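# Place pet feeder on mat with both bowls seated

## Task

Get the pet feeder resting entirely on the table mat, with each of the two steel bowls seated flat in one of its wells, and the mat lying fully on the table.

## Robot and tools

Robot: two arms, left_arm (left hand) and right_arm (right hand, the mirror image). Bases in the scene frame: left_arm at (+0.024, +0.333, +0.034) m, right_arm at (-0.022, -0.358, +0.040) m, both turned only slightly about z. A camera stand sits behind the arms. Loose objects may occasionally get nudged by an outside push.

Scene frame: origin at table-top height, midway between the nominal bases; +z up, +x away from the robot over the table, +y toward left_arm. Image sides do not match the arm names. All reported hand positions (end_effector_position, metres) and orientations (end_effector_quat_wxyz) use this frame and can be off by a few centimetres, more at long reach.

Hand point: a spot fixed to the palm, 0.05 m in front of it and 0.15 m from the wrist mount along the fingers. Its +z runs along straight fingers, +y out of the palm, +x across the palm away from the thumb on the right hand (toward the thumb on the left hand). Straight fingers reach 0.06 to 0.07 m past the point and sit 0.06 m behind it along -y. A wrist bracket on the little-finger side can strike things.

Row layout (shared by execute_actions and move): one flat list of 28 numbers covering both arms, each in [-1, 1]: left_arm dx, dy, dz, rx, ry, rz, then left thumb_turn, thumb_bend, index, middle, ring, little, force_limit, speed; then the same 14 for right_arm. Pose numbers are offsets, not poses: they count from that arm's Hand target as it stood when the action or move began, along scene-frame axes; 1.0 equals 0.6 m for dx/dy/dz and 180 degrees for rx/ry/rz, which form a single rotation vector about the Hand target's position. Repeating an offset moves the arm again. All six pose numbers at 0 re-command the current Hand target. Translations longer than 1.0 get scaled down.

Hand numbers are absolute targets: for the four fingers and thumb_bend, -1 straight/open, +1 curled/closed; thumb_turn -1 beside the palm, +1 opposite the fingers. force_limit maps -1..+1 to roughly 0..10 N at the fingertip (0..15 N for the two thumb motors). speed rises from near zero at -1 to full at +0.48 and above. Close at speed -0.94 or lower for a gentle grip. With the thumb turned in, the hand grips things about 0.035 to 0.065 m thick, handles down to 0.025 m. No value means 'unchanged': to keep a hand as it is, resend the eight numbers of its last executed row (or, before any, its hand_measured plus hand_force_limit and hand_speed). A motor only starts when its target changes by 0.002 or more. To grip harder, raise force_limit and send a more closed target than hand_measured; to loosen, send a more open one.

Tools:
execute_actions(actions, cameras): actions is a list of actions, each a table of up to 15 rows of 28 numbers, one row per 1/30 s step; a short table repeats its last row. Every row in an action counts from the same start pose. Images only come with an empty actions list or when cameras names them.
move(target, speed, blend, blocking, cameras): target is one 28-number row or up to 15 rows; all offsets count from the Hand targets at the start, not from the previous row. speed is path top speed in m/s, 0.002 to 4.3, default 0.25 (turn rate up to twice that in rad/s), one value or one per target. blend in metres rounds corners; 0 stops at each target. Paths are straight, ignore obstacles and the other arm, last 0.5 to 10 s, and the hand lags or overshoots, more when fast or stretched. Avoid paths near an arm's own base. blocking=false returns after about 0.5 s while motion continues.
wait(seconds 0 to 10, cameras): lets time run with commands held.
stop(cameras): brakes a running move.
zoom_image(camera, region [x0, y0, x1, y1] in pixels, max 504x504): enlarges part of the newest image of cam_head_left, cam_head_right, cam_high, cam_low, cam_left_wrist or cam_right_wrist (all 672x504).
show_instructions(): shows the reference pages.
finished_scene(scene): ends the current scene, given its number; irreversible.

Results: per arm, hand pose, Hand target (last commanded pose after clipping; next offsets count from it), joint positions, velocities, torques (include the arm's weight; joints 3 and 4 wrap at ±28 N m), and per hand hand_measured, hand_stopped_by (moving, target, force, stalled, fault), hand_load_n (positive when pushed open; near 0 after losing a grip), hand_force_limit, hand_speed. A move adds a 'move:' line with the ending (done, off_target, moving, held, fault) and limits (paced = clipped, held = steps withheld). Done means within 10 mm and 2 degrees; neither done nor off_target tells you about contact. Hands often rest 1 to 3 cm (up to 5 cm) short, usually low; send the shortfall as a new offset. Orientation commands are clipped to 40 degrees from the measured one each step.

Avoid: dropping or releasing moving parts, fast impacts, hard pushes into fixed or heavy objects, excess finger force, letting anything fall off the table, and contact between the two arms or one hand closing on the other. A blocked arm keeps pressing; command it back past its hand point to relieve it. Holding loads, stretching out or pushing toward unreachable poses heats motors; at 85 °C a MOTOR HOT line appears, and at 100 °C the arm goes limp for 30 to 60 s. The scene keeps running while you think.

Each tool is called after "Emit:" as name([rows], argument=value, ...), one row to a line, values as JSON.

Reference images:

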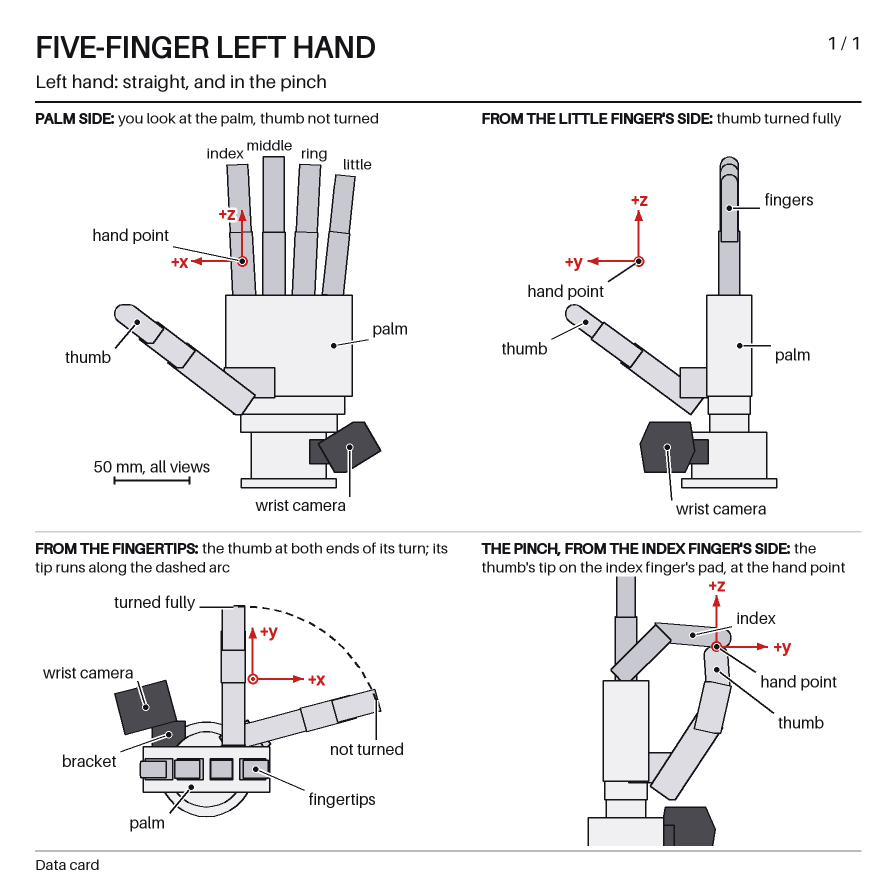

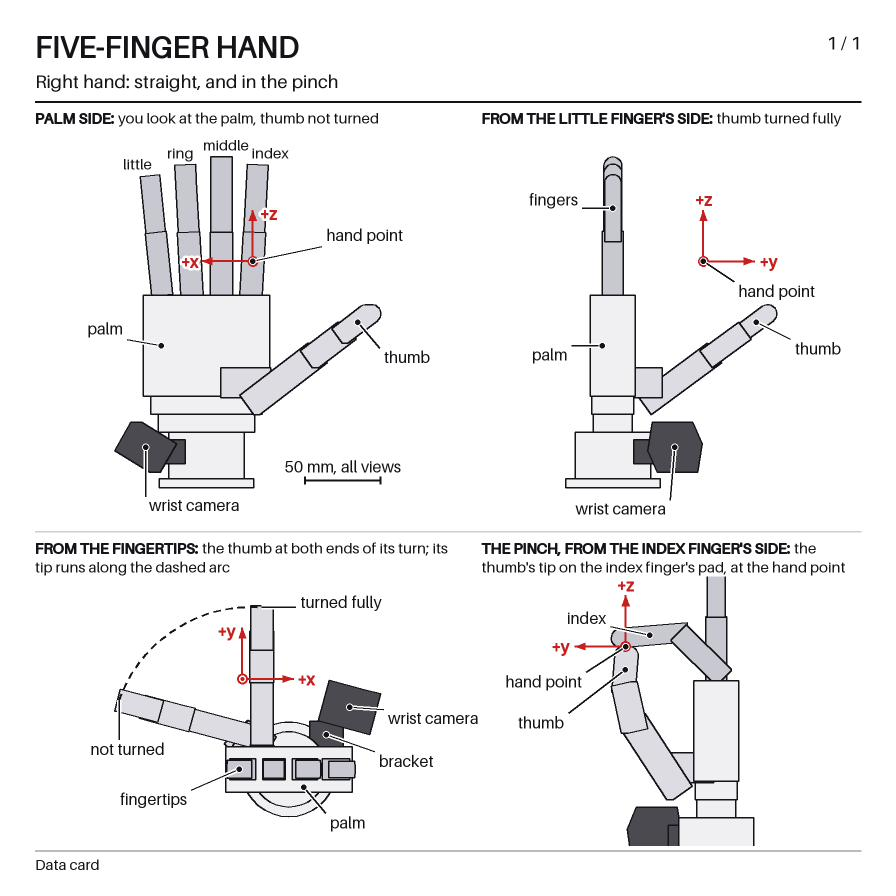

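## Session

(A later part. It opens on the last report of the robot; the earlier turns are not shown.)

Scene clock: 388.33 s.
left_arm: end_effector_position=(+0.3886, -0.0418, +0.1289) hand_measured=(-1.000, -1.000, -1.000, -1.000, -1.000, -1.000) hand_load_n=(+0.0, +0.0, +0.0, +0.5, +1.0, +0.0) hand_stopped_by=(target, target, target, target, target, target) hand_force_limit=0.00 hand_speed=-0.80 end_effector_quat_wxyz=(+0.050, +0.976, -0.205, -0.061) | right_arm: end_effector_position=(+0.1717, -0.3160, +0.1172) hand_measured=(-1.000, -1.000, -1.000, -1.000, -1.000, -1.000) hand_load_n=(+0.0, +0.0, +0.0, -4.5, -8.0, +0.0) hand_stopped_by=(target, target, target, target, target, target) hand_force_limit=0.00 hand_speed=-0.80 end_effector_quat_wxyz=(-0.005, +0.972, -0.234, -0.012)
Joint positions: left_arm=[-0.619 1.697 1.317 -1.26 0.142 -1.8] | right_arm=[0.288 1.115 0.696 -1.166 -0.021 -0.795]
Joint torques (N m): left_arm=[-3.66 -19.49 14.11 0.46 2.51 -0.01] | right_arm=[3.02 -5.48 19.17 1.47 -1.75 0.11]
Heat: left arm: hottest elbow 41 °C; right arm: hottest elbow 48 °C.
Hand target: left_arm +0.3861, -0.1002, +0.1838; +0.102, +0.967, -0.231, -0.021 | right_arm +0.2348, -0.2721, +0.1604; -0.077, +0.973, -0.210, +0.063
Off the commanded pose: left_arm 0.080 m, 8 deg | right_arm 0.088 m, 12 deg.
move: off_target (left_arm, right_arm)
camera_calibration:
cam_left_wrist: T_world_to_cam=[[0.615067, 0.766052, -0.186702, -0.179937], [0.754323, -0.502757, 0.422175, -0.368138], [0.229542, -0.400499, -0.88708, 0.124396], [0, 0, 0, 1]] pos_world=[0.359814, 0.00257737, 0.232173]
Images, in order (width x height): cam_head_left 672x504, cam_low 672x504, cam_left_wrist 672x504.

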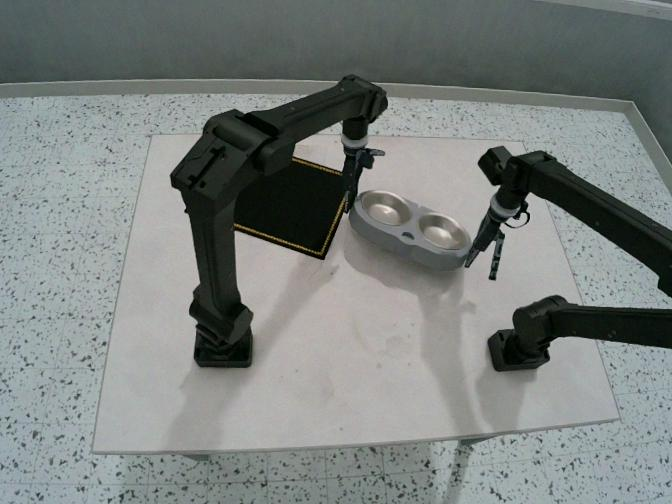

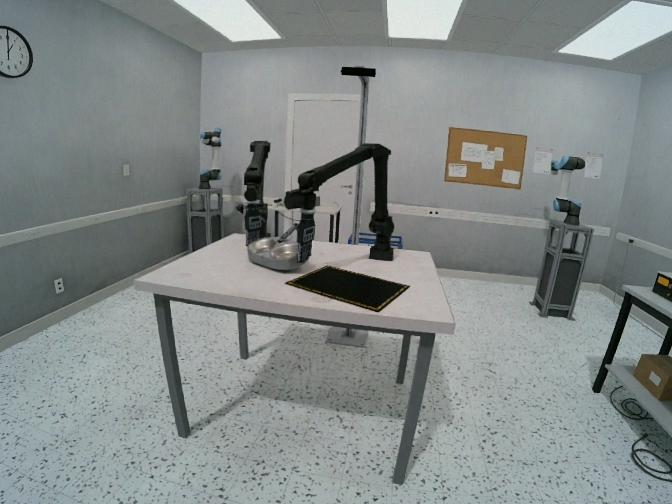

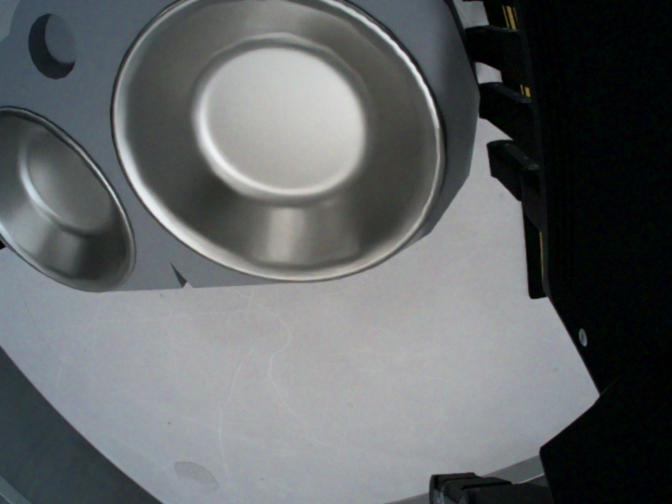

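Emit:
move([
  [0.0,0.0,-0.13,0,0,0,-1,-1,-1,-1,-1,-1,0,-0.8,0,0,-0.08,0,0,0,-1,-1,-1,-1,-1,-1,0,-0.8],
  [0.0417,0.0817,-0.13,0,0,0,-1,-1,-1,-1,-1,-1,0,-0.8,-0.045,-0.09,-0.08,0,0,0,-1,-1,-1,-1,-1,-1,0,-0.8],
  [0.0417,0.0817,-0.115,0,0,0,-1,-1,-1,-1,-1,-1,0,-0.8,-0.045,-0.09,-0.065,0,0,0,-1,-1,-1,-1,-1,-1,0,-0.8],
], speed=[0.06,0.08,0.06], cameras=["cam_head_left","cam_low","cam_left_wrist"])

Emit:
zoom_image(camera="cam_head_left", region=[330, 160, 510, 300])

Emit:
zoom_image(camera="cam_low", region=[240, 220, 340, 290])

Scene clock: 405.80 s.
left_arm: end_effector_position=(+0.4071, -0.0438, +0.0944) hand_measured=(-1.000, -1.000, -1.000, -1.000, -1.000, -1.000) hand_load_n=(+0.0, +0.0, +0.0, +0.0, +0.5, +0.0) hand_stopped_by=(target, target, target, target, target, target) hand_force_limit=0.00 hand_speed=-0.80 end_effector_quat_wxyz=(+0.089, +0.971, -0.221, -0.038) | right_arm: end_effector_position=(+0.2010, -0.3236, +0.1126) hand_measured=(-1.000, -1.000, -1.000, -1.000, -1.000, -1.000) hand_load_n=(+0.0, +0.0, +0.0, +0.0, +0.0, +0.0) hand_stopped_by=(target, target, target, target, target, target) hand_force_limit=0.00 hand_speed=-0.80 end_effector_quat_wxyz=(-0.069, +0.974, -0.211, +0.052)
Joint positions: left_arm=[-0.577 1.741 1.257 -1.091 0.194 -1.73] | right_arm=[0.199 1.043 0.659 -1.034 -0.082 -0.924]
Joint torques (N m): left_arm=[0.97 -19.14 8.59 0.18 0.38 0.21] | right_arm=[-1.2 -4.01 9.78 0.09 -0.25 -0.09]
Motor temperatures (°C): left_arm=[28 32 45 26 37 25] | right_arm=[26 28 50 26 33 26]
Heat: left arm: hottest elbow 45 °C; right arm: hottest elbow 50 °C.
Hand target: left_arm +0.4111, -0.0512, +0.1148; +0.102, +0.967, -0.231, -0.021 | right_arm +0.2078, -0.3261, +0.1214; -0.077, +0.973, -0.210, +0.063
Off the commanded pose: left_arm 0.022 m, 3 deg | right_arm 0.011 m, 2 deg.
move: off_target (left_arm, right_arm)
camera_calibration:
cam_left_wrist: T_world_to_cam=[[0.640968, 0.730788, -0.234753, -0.203838], [0.727904, -0.481676, 0.487999, -0.363051], [0.243549, -0.48367, -0.840683, 0.074994], [0, 0, 0, 1]] pos_world=[0.376655, 0.0103619, 0.192363]
Images, in order (width x height): cam_head_left 672x504, cam_low 672x504, cam_left_wrist 672x504.

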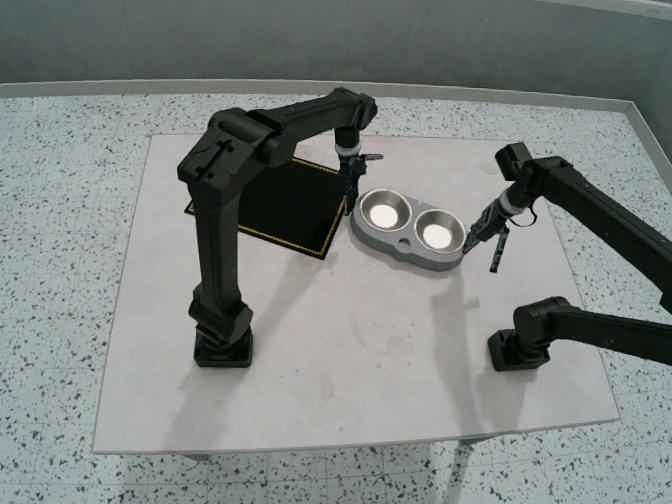

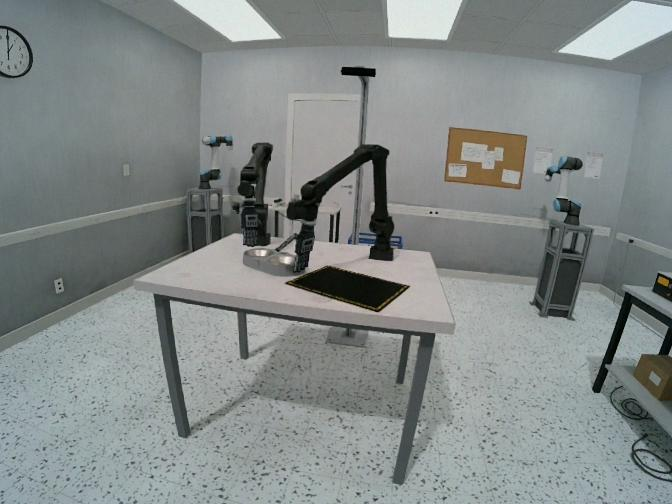

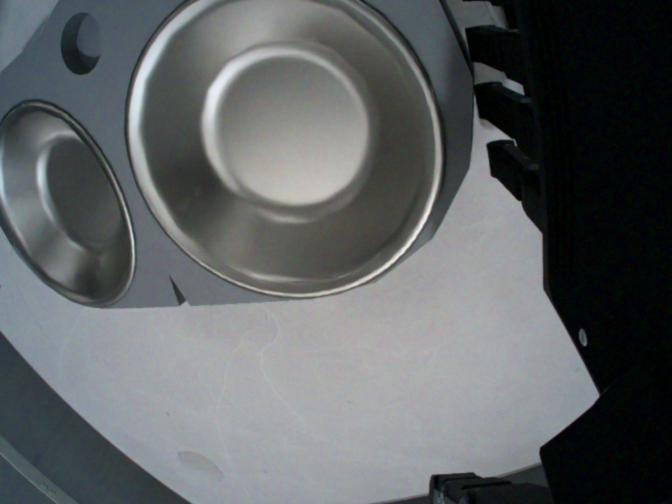

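Scaled by 2.800 from the camera's 672x504 image, which has a finer 960x720 frame.

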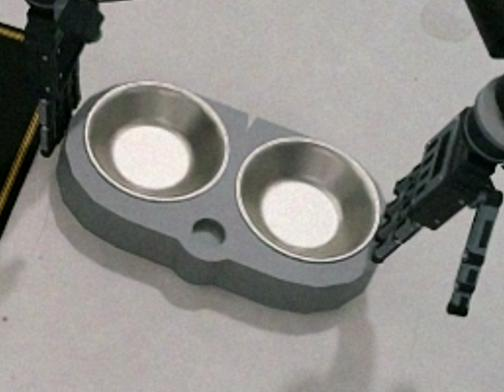

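Scaled by 5.040 from the camera's 672x504 image, which has a finer 960x720 frame.

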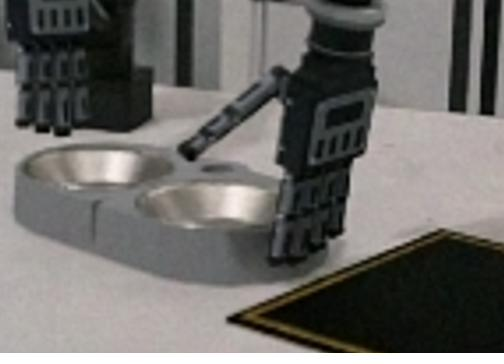

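Emit:
move([
  [0.0,0.0,0.0087,0,0,0.017,-1,-1,-1,-1,-1,-1,0,-0.8,0,0,-0.0125,0,0,0,-1,-1,-1,-1,-1,-1,0,-0.8],
  [-0.0417,-0.085,0.0087,0,0,0.017,-1,-1,-1,-1,-1,-1,0,-0.8,0.045,0.09,-0.0125,0,0,0,-1,-1,-1,-1,-1,-1,0,-0.8],
], speed=[0.06,0.06], cameras=["cam_low"])

Emit:
zoom_image(camera="cam_low", region=[240, 220, 340, 290])

Scene clock: 423.63 s.
left_arm: end_effector_position=(+0.3714, -0.0867, +0.1029) hand_measured=(-1.000, -1.000, -1.000, -1.000, -1.000, -1.000) hand_load_n=(+0.0, +0.0, +0.0, +0.0, +0.0, +0.0) hand_stopped_by=(target, target, target, target, target, target) hand_force_limit=0.00 hand_speed=-0.80 end_effector_quat_wxyz=(+0.086, +0.973, -0.209, -0.039) | right_arm: end_effector_position=(+0.2049, -0.2897, +0.0952) hand_measured=(-1.000, -1.000, -1.000, -1.000, -1.000, -1.000) hand_load_n=(+0.0, +0.0, +0.0, +0.0, +0.0, +0.0) hand_stopped_by=(target, target, target, target, target, target) hand_force_limit=0.00 hand_speed=-0.80 end_effector_quat_wxyz=(-0.054, +0.975, -0.211, +0.030)
Joint positions: left_arm=[-0.695 1.721 1.257 -1.091 0.188 -1.874] | right_arm=[0.322 1.155 0.68 -0.988 -0.061 -0.804]
Joint torques (N m): left_arm=[0.09 -16.62 10.4 0.87 0.23 0.03] | right_arm=[1.03 -3.84 13.24 1.02 0.03 0.16]
Motor temperatures (°C): left_arm=[28 32 42 26 33 25] | right_arm=[26 28 45 26 31 26]
Heat: left arm: hottest elbow 42 °C; right arm: hottest elbow 45 °C.
Hand target: left_arm +0.3861, -0.1022, +0.1200; +0.103, +0.973, -0.205, -0.018 | right_arm +0.2348, -0.2721, +0.1139; -0.077, +0.973, -0.210, +0.063
Off the commanded pose: left_arm 0.027 m, 3 deg | right_arm 0.039 m, 5 deg.
move: off_target (left_arm, right_arm)
Images, in order (width x height): cam_low 672x504.

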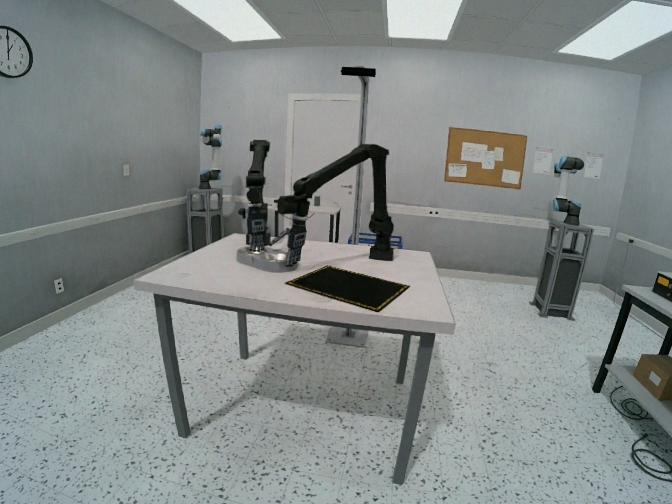

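Scaled by 5.040 from the camera's 672x504 image, which has a finer 960x720 frame.

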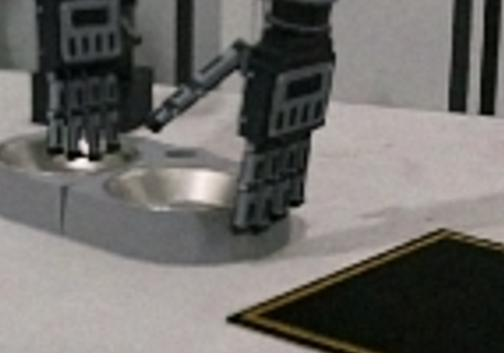

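Emit:
move([
  [0.0,0.0,0,0,0,0,-1,-1,-1,-1,-1,-1,0,-0.8,-0.04,-0.029,0.102,0,0,0,-1,-1,-1,-1,-1,-1,0,-0.8],
  [0.0,0.0,0,0,0,0,-1,-1,-1,-1,-1,-1,0,-0.8,-0.181,-0.16,0.102,-0.0395,0.0496,0,-1,-1,-1,-1,-1,-1,0,-0.8],
  [0.0,0.0,0,0,0,0,-1,-1,-1,-1,-1,-1,0,-0.8,-0.181,-0.16,-0.038,-0.0395,0.0496,0,-1,-1,-1,-1,-1,-1,0,-0.8],
], speed=[0.1,0.15,0.08], blend=[0.01,0.0,0], cameras=["cam_head_left","cam_left_wrist","cam_low"])

Emit:
zoom_image(camera="cam_head_left", region=[330, 160, 510, 300])

Scene clock: 443.63 s.
left_arm: end_effector_position=(+0.3714, -0.0867, +0.1029) hand_measured=(-1.000, -1.000, -1.000, -1.000, -1.000, -1.000) hand_load_n=(+0.0, -0.5, +0.0, +0.0, +0.0, +0.0) hand_stopped_by=(target, target, target, target, target, target) hand_force_limit=0.00 hand_speed=-0.80 end_effector_quat_wxyz=(+0.086, +0.973, -0.209, -0.039) | right_arm: end_effector_position=(+0.1208, -0.3636, +0.0930) hand_measured=(-1.000, -1.000, -1.000, -1.000, -1.000, -1.000) hand_load_n=(+0.0, +0.0, +0.0, +0.0, +0.0, +0.0) hand_stopped_by=(target, target, target, target, target, target) hand_force_limit=0.00 hand_speed=-0.80 end_effector_quat_wxyz=(-0.001, +0.977, -0.212, -0.008)
Joint positions: left_arm=[-0.695 1.721 1.257 -1.091 0.188 -1.874] | right_arm=[0.162 0.942 0.521 -1.164 -0.009 -0.967]
Joint torques (N m): left_arm=[0.15 -16.67 10.4 0.84 0.23 0.04] | right_arm=[-1.2 -0.91 7.79 0.76 0.07 -0.09]
Heat: left arm: hottest elbow 42 °C; right arm: hottest elbow 44 °C.
Hand target: left_arm +0.3861, -0.1022, +0.1200; +0.103, +0.973, -0.205, -0.018 | right_arm +0.1262, -0.3681, +0.0911; +0.000, +0.978, -0.211, +0.000
Off the commanded pose: left_arm 0.027 m, 3 deg | right_arm 0.007 m, 1 deg.
move: off_target (left_arm)
camera_calibration:
cam_left_wrist: T_world_to_cam=[[0.622983, 0.747694, -0.229883, -0.139968], [0.740355, -0.468723, 0.481843, -0.364735], [0.252519, -0.470375, -0.845566, 0.0684693], [0, 0, 0, 1]] pos_world=[0.339942, -0.0341005, 0.201464]
Images, in order (width x height): cam_head_left 672x504, cam_low 672x504, cam_left_wrist 672x504.

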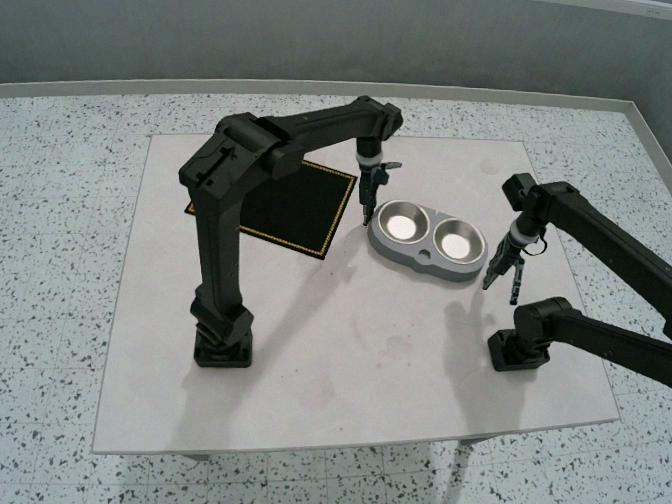

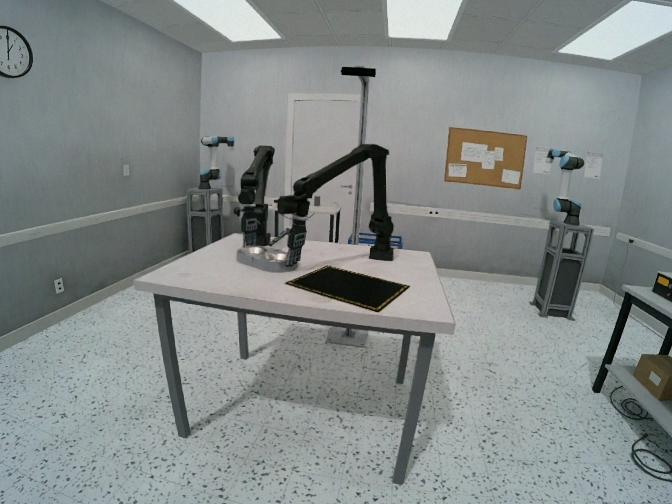

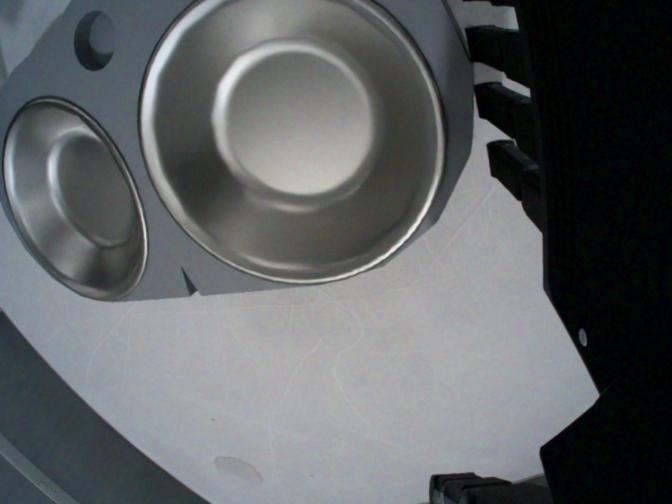

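Scaled by 2.800 from the camera's 672x504 image, which has a finer 960x720 frame.

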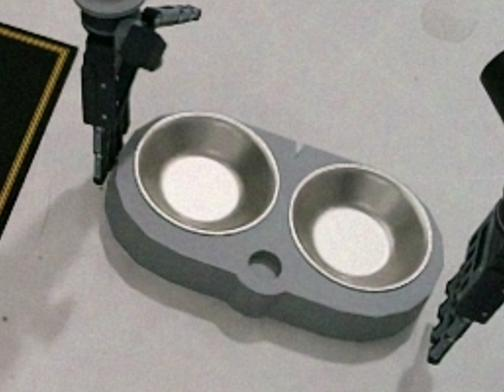

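Emit:
move([
  [0.055,0.115,-0.009,0,0,0,-1,-1,-1,-1,-1,-1,0,-0.8,0.023,-0.01,0,0,0,0,-1,-1,-1,-1,-1,-1,0,-0.8],
  [0.055,0.115,-0.009,0,0,0,-1,-1,-1,-1,-1,-1,0,-0.8,0.098,0.1185,0,0,0,0,-1,-1,-1,-1,-1,-1,0,-0.8],
], speed=[0.08,0.06], blend=[0.01,0], cameras=["cam_head_left","cam_left_wrist","cam_low"])

Emit:
zoom_image(camera="cam_head_left", region=[330, 160, 510, 300])

Emit:
zoom_image(camera="cam_low", region=[240, 220, 340, 290])

Scene clock: 460.03 s.
left_arm: end_effector_position=(+0.4169, -0.0274, +0.0995) hand_measured=(-1.000, -1.000, -1.000, -1.000, -1.000, -1.000) hand_load_n=(+0.0, +0.0, +0.0, +0.0, +0.0, +0.0) hand_stopped_by=(target, target, target, target, target, target) hand_force_limit=0.00 hand_speed=-0.80 end_effector_quat_wxyz=(+0.091, +0.976, -0.195, -0.035) | right_arm: end_effector_position=(+0.1524, -0.3157, +0.0781) hand_measured=(-1.000, -1.000, -1.000, -1.000, -1.000, -1.000) hand_load_n=(-0.5, +0.0, +0.0, +0.0, +0.0, -0.5) hand_stopped_by=(target, target, target, target, target, target) hand_force_limit=0.00 hand_speed=-0.80 end_effector_quat_wxyz=(+0.025, +0.975, -0.220, -0.035)
Joint positions: left_arm=[-0.542 1.72 1.242 -1.091 0.196 -1.748] | right_arm=[0.34 1.191 0.616 -1.081 0.004 -0.772]
Joint torques (N m): left_arm=[0.79 -18.78 7.62 0.57 0.24 0.21] | right_arm=[1.2 -3.49 12.49 0.77 0 0.11]
Heat: left arm: hottest elbow 41 °C; right arm: hottest elbow 41 °C.
Hand target: left_arm +0.4191, -0.0332, +0.1146; +0.103, +0.973, -0.205, -0.018 | right_arm +0.1850, -0.2970, +0.0911; +0.000, +0.978, -0.211, +0.000
Off the commanded pose: left_arm 0.016 m, 3 deg | right_arm 0.040 m, 5 deg.
move: off_target (left_arm, right_arm)
camera_calibration:
cam_left_wrist: T_world_to_cam=[[0.60138, 0.763335, -0.235929, -0.203403], [0.751905, -0.440875, 0.490171, -0.373781], [0.27015, -0.472175, -0.839089, 0.0738121], [0, 0, 0, 1]] pos_world=[0.38343, 0.0253258, 0.197163]
Images, in order (width x height): cam_head_left 672x504, cam_low 672x504, cam_left_wrist 672x504.

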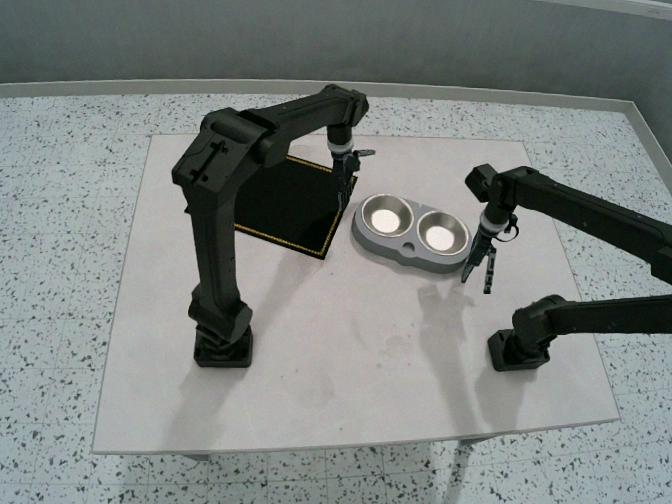

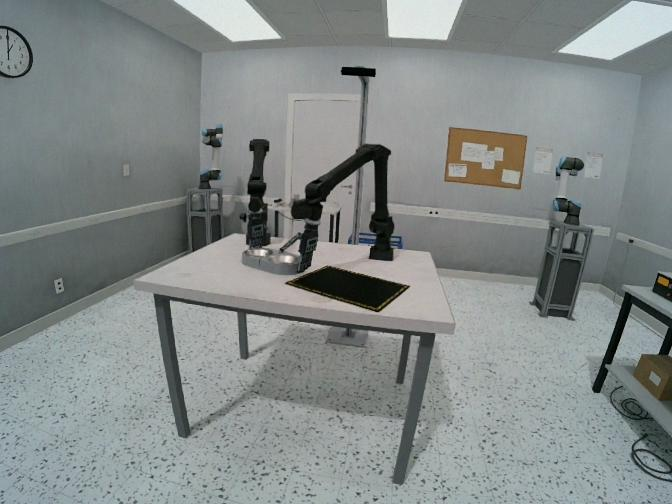

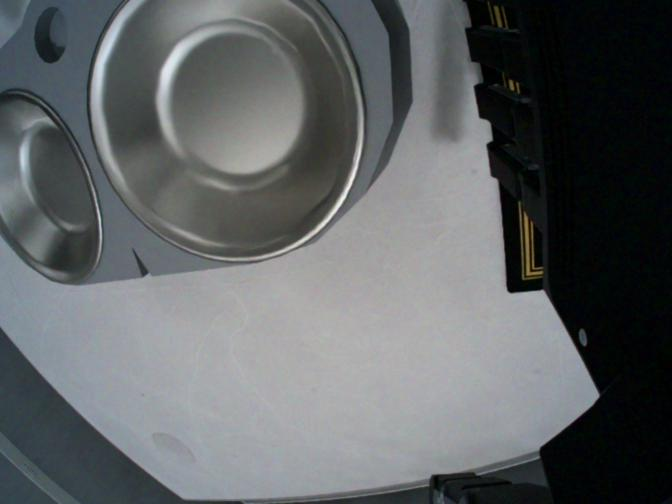

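Scaled by 2.800 from the camera's 672x504 image, which has a finer 960x720 frame.

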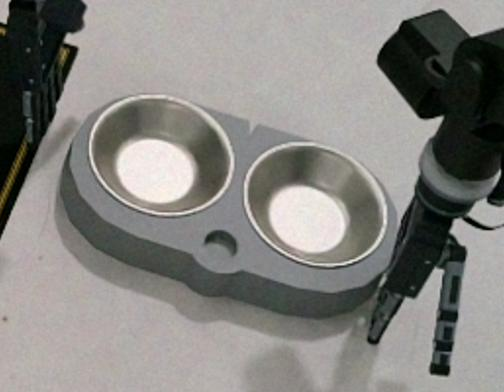

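Scaled by 5.040 from the camera's 672x504 image, which has a finer 960x720 frame.

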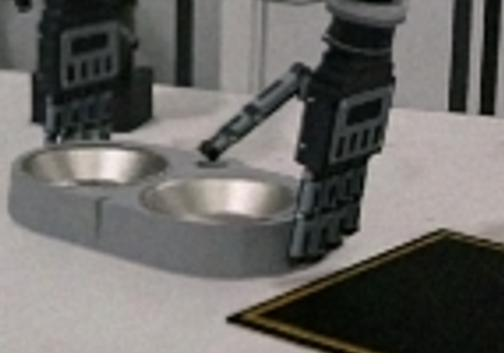

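Emit:
move([
  [0,0,0.005,0,0,0,-1,-1,-1,-1,-1,-1,0,-0.8,-0.01,-0.072,0.0,0.02,-0.02,0,-1,-1,-1,-1,-1,-1,0,-0.8],
  [-0.025,-0.06,0.007,0,0,0,-1,-1,-1,-1,-1,-1,0,-0.8,0.03,-0.02,0.01,0.0395,-0.03,0,-1,-1,-1,-1,-1,-1,0,-0.8],
], speed=[0.07,0.06], cameras=["cam_head_left","cam_low"])

Emit:
zoom_image(camera="cam_head_left", region=[330, 160, 510, 300])

Emit:
zoom_image(camera="cam_low", region=[240, 220, 340, 290])

Scene clock: 473.93 s.
left_arm: end_effector_position=(+0.4015, -0.0462, +0.0992) hand_measured=(-1.000, -1.000, -1.000, -1.000, -1.000, -1.000) hand_load_n=(+0.0, +0.0, +0.0, +0.0, +0.5, +0.0) hand_stopped_by=(target, target, target, target, target, target) hand_force_limit=0.00 hand_speed=-0.80 end_effector_quat_wxyz=(+0.086, +0.976, -0.199, -0.037) | right_arm: end_effector_position=(+0.1737, -0.3281, +0.0850) hand_measured=(-1.000, -1.000, -1.000, -1.000, -1.000, -1.000) hand_load_n=(+0.0, +0.0, +0.0, +0.0, -3.5, +0.0) hand_stopped_by=(target, target, target, target, target, target) hand_force_limit=0.00 hand_speed=-0.80 end_effector_quat_wxyz=(-0.042, +0.973, -0.227, +0.004)
Joint positions: left_arm=[-0.594 1.718 1.242 -1.091 0.188 -1.792] | right_arm=[0.205 1.102 0.605 -1.031 -0.073 -0.892]
Joint torques (N m): left_arm=[-1.03 -17.61 9.89 0.58 0.43 -0.02] | right_arm=[1.85 -2.67 12.1 1.29 -0.91 0.11]
Heat: left arm: hottest elbow 41 °C; right arm: hottest elbow 41 °C.
Hand target: left_arm +0.4041, -0.0692, +0.1188; +0.103, +0.973, -0.205, -0.018 | right_arm +0.2030, -0.3090, +0.0971; -0.071, +0.975, -0.210, +0.033
Off the commanded pose: left_arm 0.030 m, 3 deg | right_arm 0.037 m, 5 deg.
move: off_target (left_arm, right_arm)
Images, in order (width x height): cam_head_left 672x504, cam_low 672x504.

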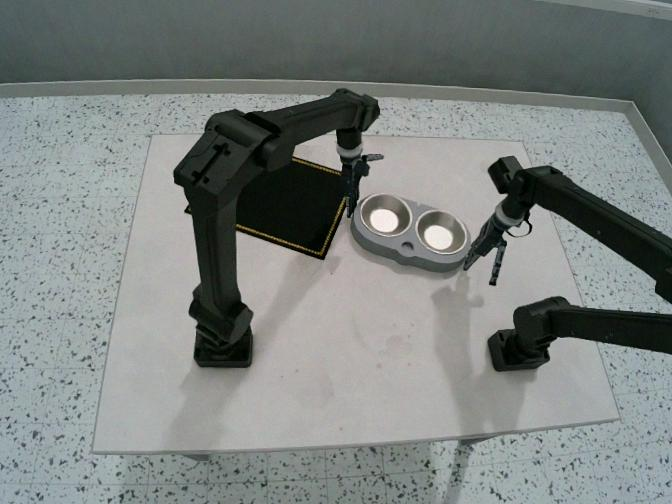

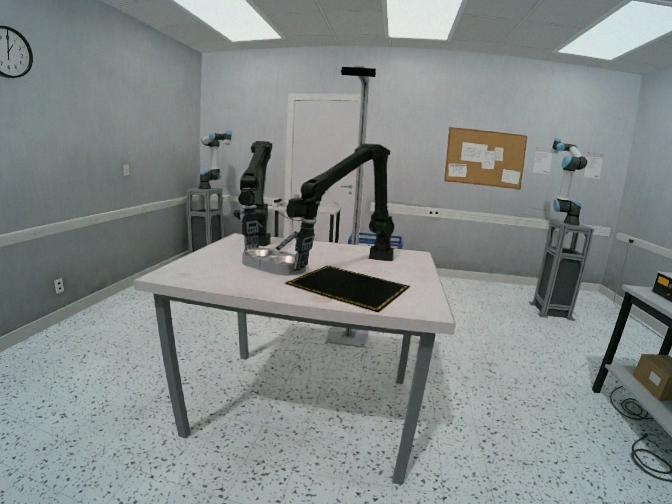

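Scaled by 2.800 from the camera's 672x504 image, which has a finer 960x720 frame.

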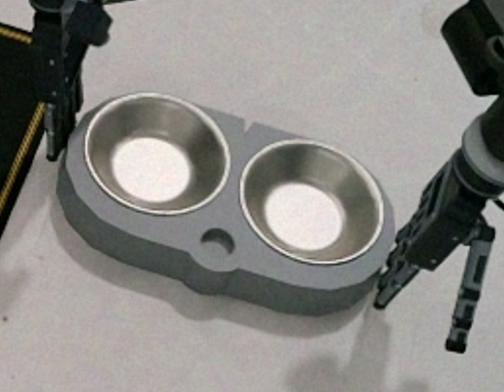

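Scaled by 5.040 from the camera's 672x504 image, which has a finer 960x720 frame.

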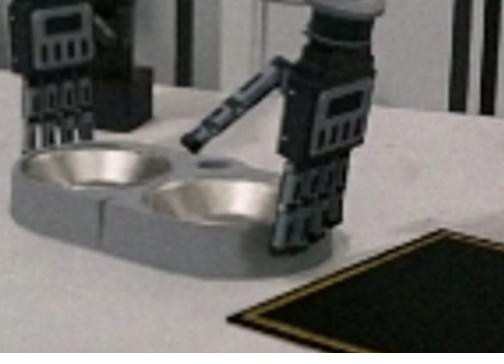

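Emit:
move([
  [-0.03,-0.06,0.018,0,0,0,-1,-1,-1,-1,-1,-1,0,-0.8,0.053,0.057,0.025,0,0,0,-1,-1,-1,-1,-1,-1,0,-0.8],
], speed=[0.05], cameras=["cam_head_left","cam_low"])

Emit:
zoom_image(camera="cam_head_left", region=[330, 160, 510, 300])

Emit:
zoom_image(camera="cam_low", region=[240, 220, 340, 290])

Scene clock: 491.77 s.
left_arm: end_effector_position=(+0.3973, -0.0456, +0.0962) hand_measured=(-1.000, -1.000, -1.000, -1.000, -1.000, -1.000) hand_load_n=(+0.0, -0.5, +0.0, +0.0, +2.0, +0.0) hand_stopped_by=(target, target, target, target, target, target) hand_force_limit=0.00 hand_speed=-0.80 end_effector_quat_wxyz=(+0.060, +0.981, -0.182, -0.038) | right_arm: end_effector_position=(+0.1802, -0.3190, +0.0870) hand_measured=(-1.000, -1.000, -1.000, -1.000, -0.998, -1.000) hand_load_n=(+0.0, +0.0, +0.0, -1.5, -12.0, -2.5) hand_stopped_by=(target, target, target, target, target, target) hand_force_limit=0.00 hand_speed=-0.80 end_effector_quat_wxyz=(-0.009, +0.969, -0.246, -0.016)
Joint positions: left_arm=[-0.619 1.715 1.243 -1.113 0.142 -1.851] | right_arm=[0.254 1.189 0.66 -1.06 -0.032 -0.804]
Joint torques (N m): left_arm=[-4.66 -17.26 12.29 0.62 2.29 -0.18] | right_arm=[4.13 -3.9 16.49 1.44 -2.25 0.01]
Heat: left arm: hottest elbow 41 °C; right arm: hottest elbow 41 °C.
Hand target: left_arm +0.3861, -0.1052, +0.1296; +0.103, +0.973, -0.205, -0.018 | right_arm +0.2348, -0.2748, +0.1121; -0.071, +0.975, -0.210, +0.033
Off the commanded pose: left_arm 0.069 m, 6 deg | right_arm 0.075 m, 10 deg.
move: off_target (left_arm, right_arm)
Images, in order (width x height): cam_head_left 672x504, cam_low 672x504.

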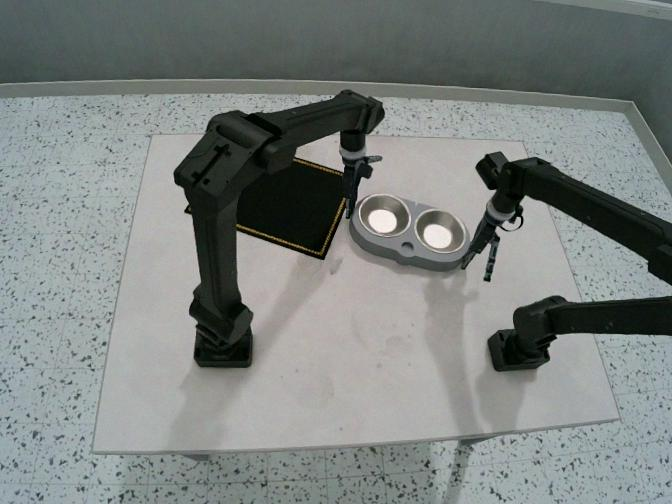

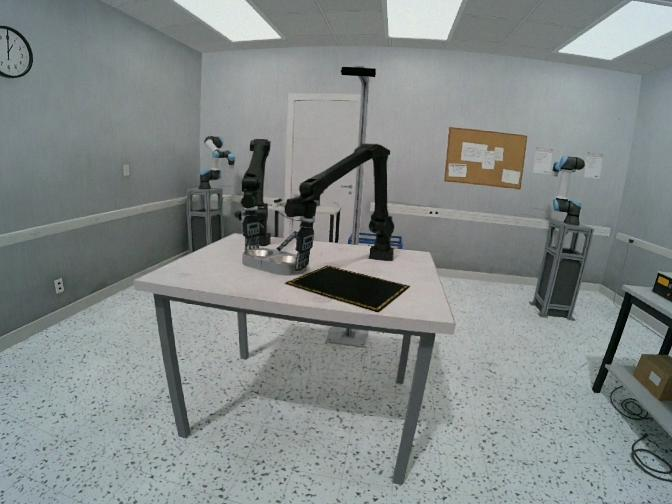

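Scaled by 2.800 from the camera's 672x504 image, which has a finer 960x720 frame.

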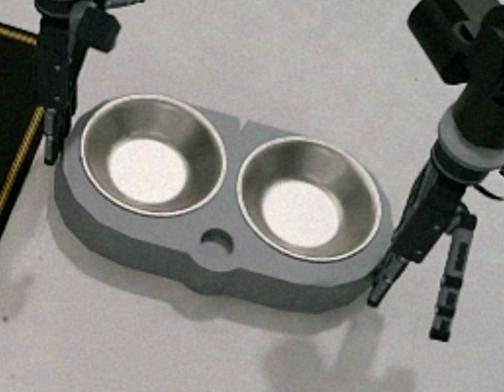

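Scaled by 5.040 from the camera's 672x504 image, which has a finer 960x720 frame.

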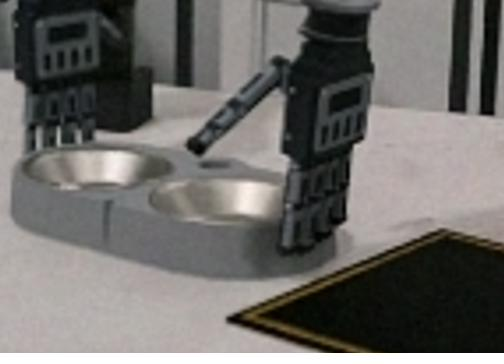

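Emit:
move([
  [0,0,0.06,0,0,0,-1,-1,-1,-1,-1,-1,0,-0.8,0,0,0.05,0,0,0,-1,-1,-1,-1,-1,-1,0,-0.8],
], speed=[0.05], cameras=["cam_head_left","cam_low","cam_left_wrist"])

Emit:
zoom_image(camera="cam_head_left", region=[330, 160, 510, 300])

Emit:
zoom_image(camera="cam_low", region=[240, 220, 340, 290])

Scene clock: 497.13 s.
left_arm: end_effector_position=(+0.3819, -0.0447, +0.1087) hand_measured=(-1.000, -1.000, -1.000, -1.000, -1.000, -1.000) hand_load_n=(+0.0, +0.0, +0.0, +0.0, +2.0, +0.0) hand_stopped_by=(target, target, target, target, target, target) hand_force_limit=0.00 hand_speed=-0.80 end_effector_quat_wxyz=(+0.048, +0.979, -0.187, -0.062) | right_arm: end_effector_position=(+0.1748, -0.3186, +0.1039) hand_measured=(-1.000, -1.000, -1.000, -1.000, -0.998, -1.000) hand_load_n=(+0.0, +0.0, +0.0, -2.0, -11.0, +0.0) hand_stopped_by=(target, target, target, target, target, target) hand_force_limit=0.00 hand_speed=-0.80 end_effector_quat_wxyz=(+0.001, +0.969, -0.243, -0.035)
Joint positions: left_arm=[-0.636 1.704 1.271 -1.205 0.142 -1.852] | right_arm=[0.262 1.186 0.699 -1.146 -0.033 -0.804]
Joint torques (N m): left_arm=[-3.37 -19.6 14.39 0.64 2.37 -0.16] | right_arm=[3.43 -6.53 17.98 1.17 -2.26 -0.02]
Heat: left arm: hottest elbow 42 °C; right arm: hottest elbow 42 °C.
Hand target: left_arm +0.3861, -0.1052, +0.1656; +0.103, +0.973, -0.205, -0.018 | right_arm +0.2348, -0.2748, +0.1421; -0.071, +0.975, -0.210, +0.033
Off the commanded pose: left_arm 0.083 m, 8 deg | right_arm 0.084 m, 12 deg.
move: off_target (left_arm, right_arm)
camera_calibration:
cam_left_wrist: T_world_to_cam=[[0.587704, 0.788052, -0.183244, -0.166295], [0.772367, -0.479013, 0.417129, -0.361203], [0.240943, -0.38668, -0.890183, 0.103437], [0, 0, 0, 1]] pos_world=[0.351791, -0.00197509, 0.212274]
Images, in order (width x height): cam_head_left 672x504, cam_low 672x504, cam_left_wrist 672x504.

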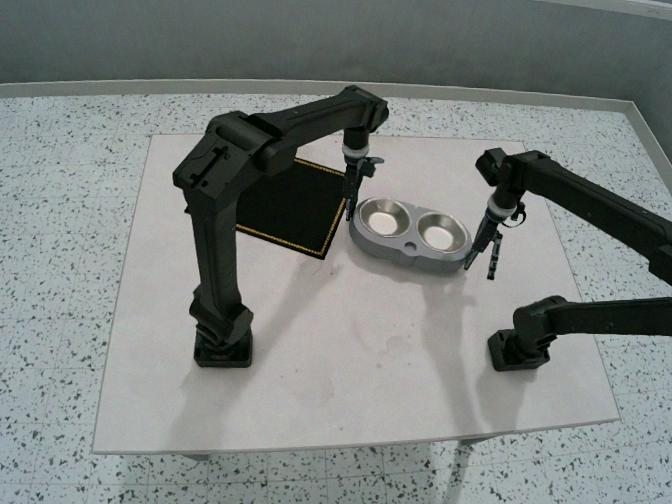

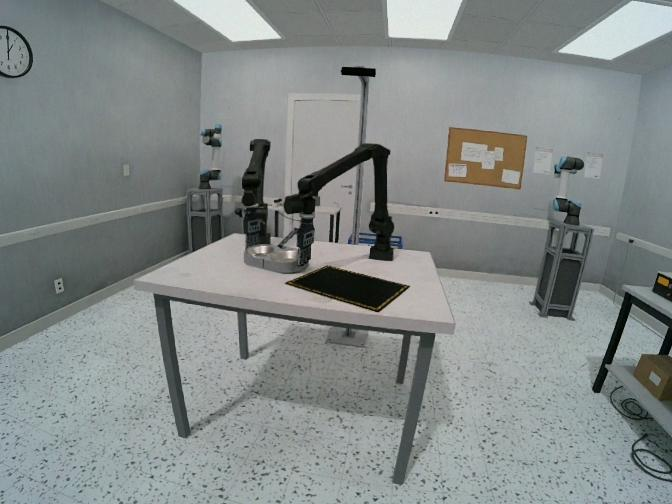

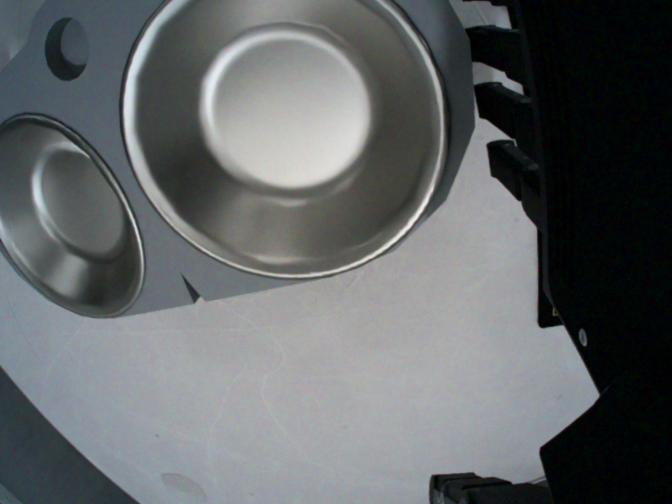

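Scaled by 2.800 from the camera's 672x504 image, which has a finer 960x720 frame.

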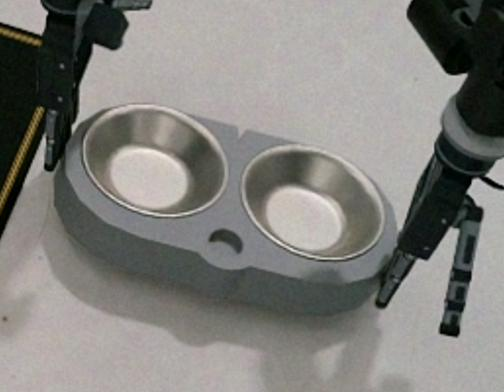

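Scaled by 5.040 from the camera's 672x504 image, which has a finer 960x720 frame.

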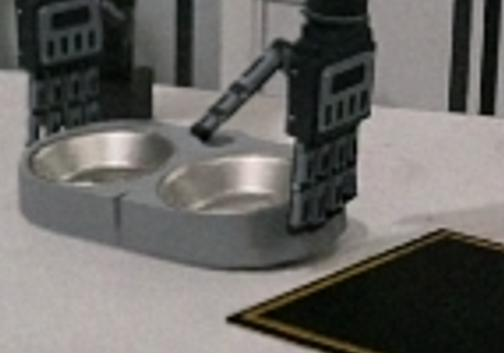

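Emit:
move([
  [0,0,0.04,0,0,0,-1,-1,-1,-1,-1,-1,0,-0.8,0,0,0.04,0,0,0,-1,-1,-1,-1,-1,-1,0,-0.8],
], speed=[0.05], cameras=["cam_head_left","cam_low"])

Emit:
zoom_image(camera="cam_head_left", region=[330, 160, 510, 300])

Emit:
zoom_image(camera="cam_low", region=[240, 220, 340, 290])

Scene clock: 503.27 s.
left_arm: end_effector_position=(+0.3832, -0.0468, +0.1332) hand_measured=(-1.000, -1.000, -1.000, -1.000, -1.000, -1.000) hand_load_n=(+0.0, +0.0, +0.0, +0.0, +2.0, +0.0) hand_stopped_by=(target, target, target, target, target, target) hand_force_limit=0.00 hand_speed=-0.80 end_effector_quat_wxyz=(+0.048, +0.979, -0.188, -0.062) | right_arm: end_effector_position=(+0.1756, -0.3187, +0.1263) hand_measured=(-1.000, -1.000, -1.000, -1.000, -0.998, -1.000) hand_load_n=(+0.0, +0.0, +0.0, -3.0, -11.5, +0.0) hand_stopped_by=(target, target, target, target, target, target) hand_force_limit=0.00 hand_speed=-0.80 end_effector_quat_wxyz=(+0.003, +0.969, -0.243, -0.037)
Joint positions: left_arm=[-0.637 1.685 1.314 -1.266 0.142 -1.852] | right_arm=[0.262 1.16 0.743 -1.221 -0.032 -0.804]
Joint torques (N m): left_arm=[-3.31 -19.37 14.67 0.68 2.37 -0.16] | right_arm=[3.37 -6.3 18.59 1.26 -2.26 -0.02]
Heat: left arm: hottest elbow 44 °C; right arm: hottest elbow 42 °C.
Hand target: left_arm +0.3861, -0.1052, +0.1896; +0.103, +0.973, -0.205, -0.018 | right_arm +0.2348, -0.2748, +0.1661; -0.071, +0.975, -0.210, +0.033
Off the commanded pose: left_arm 0.081 m, 8 deg | right_arm 0.084 m, 12 deg.
move: off_target (left_arm, right_arm)
Images, in order (width x height): cam_head_left 672x504, cam_low 672x504.

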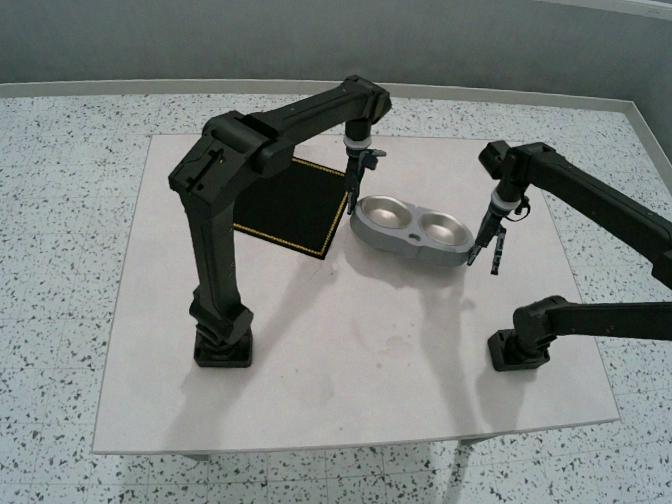

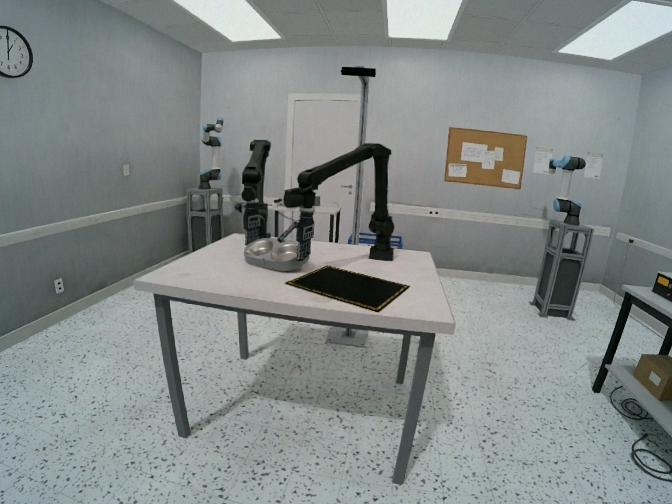

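Scaled by 2.800 from the camera's 672x504 image, which has a finer 960x720 frame.

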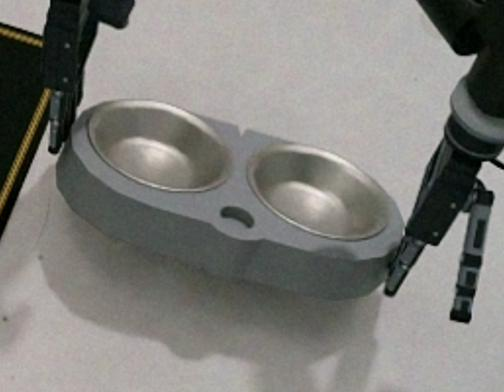

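Scaled by 5.040 from the camera's 672x504 image, which has a finer 960x720 frame.

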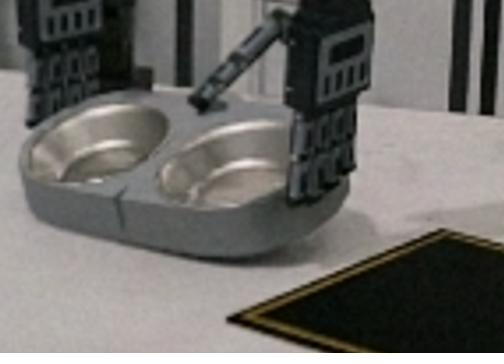

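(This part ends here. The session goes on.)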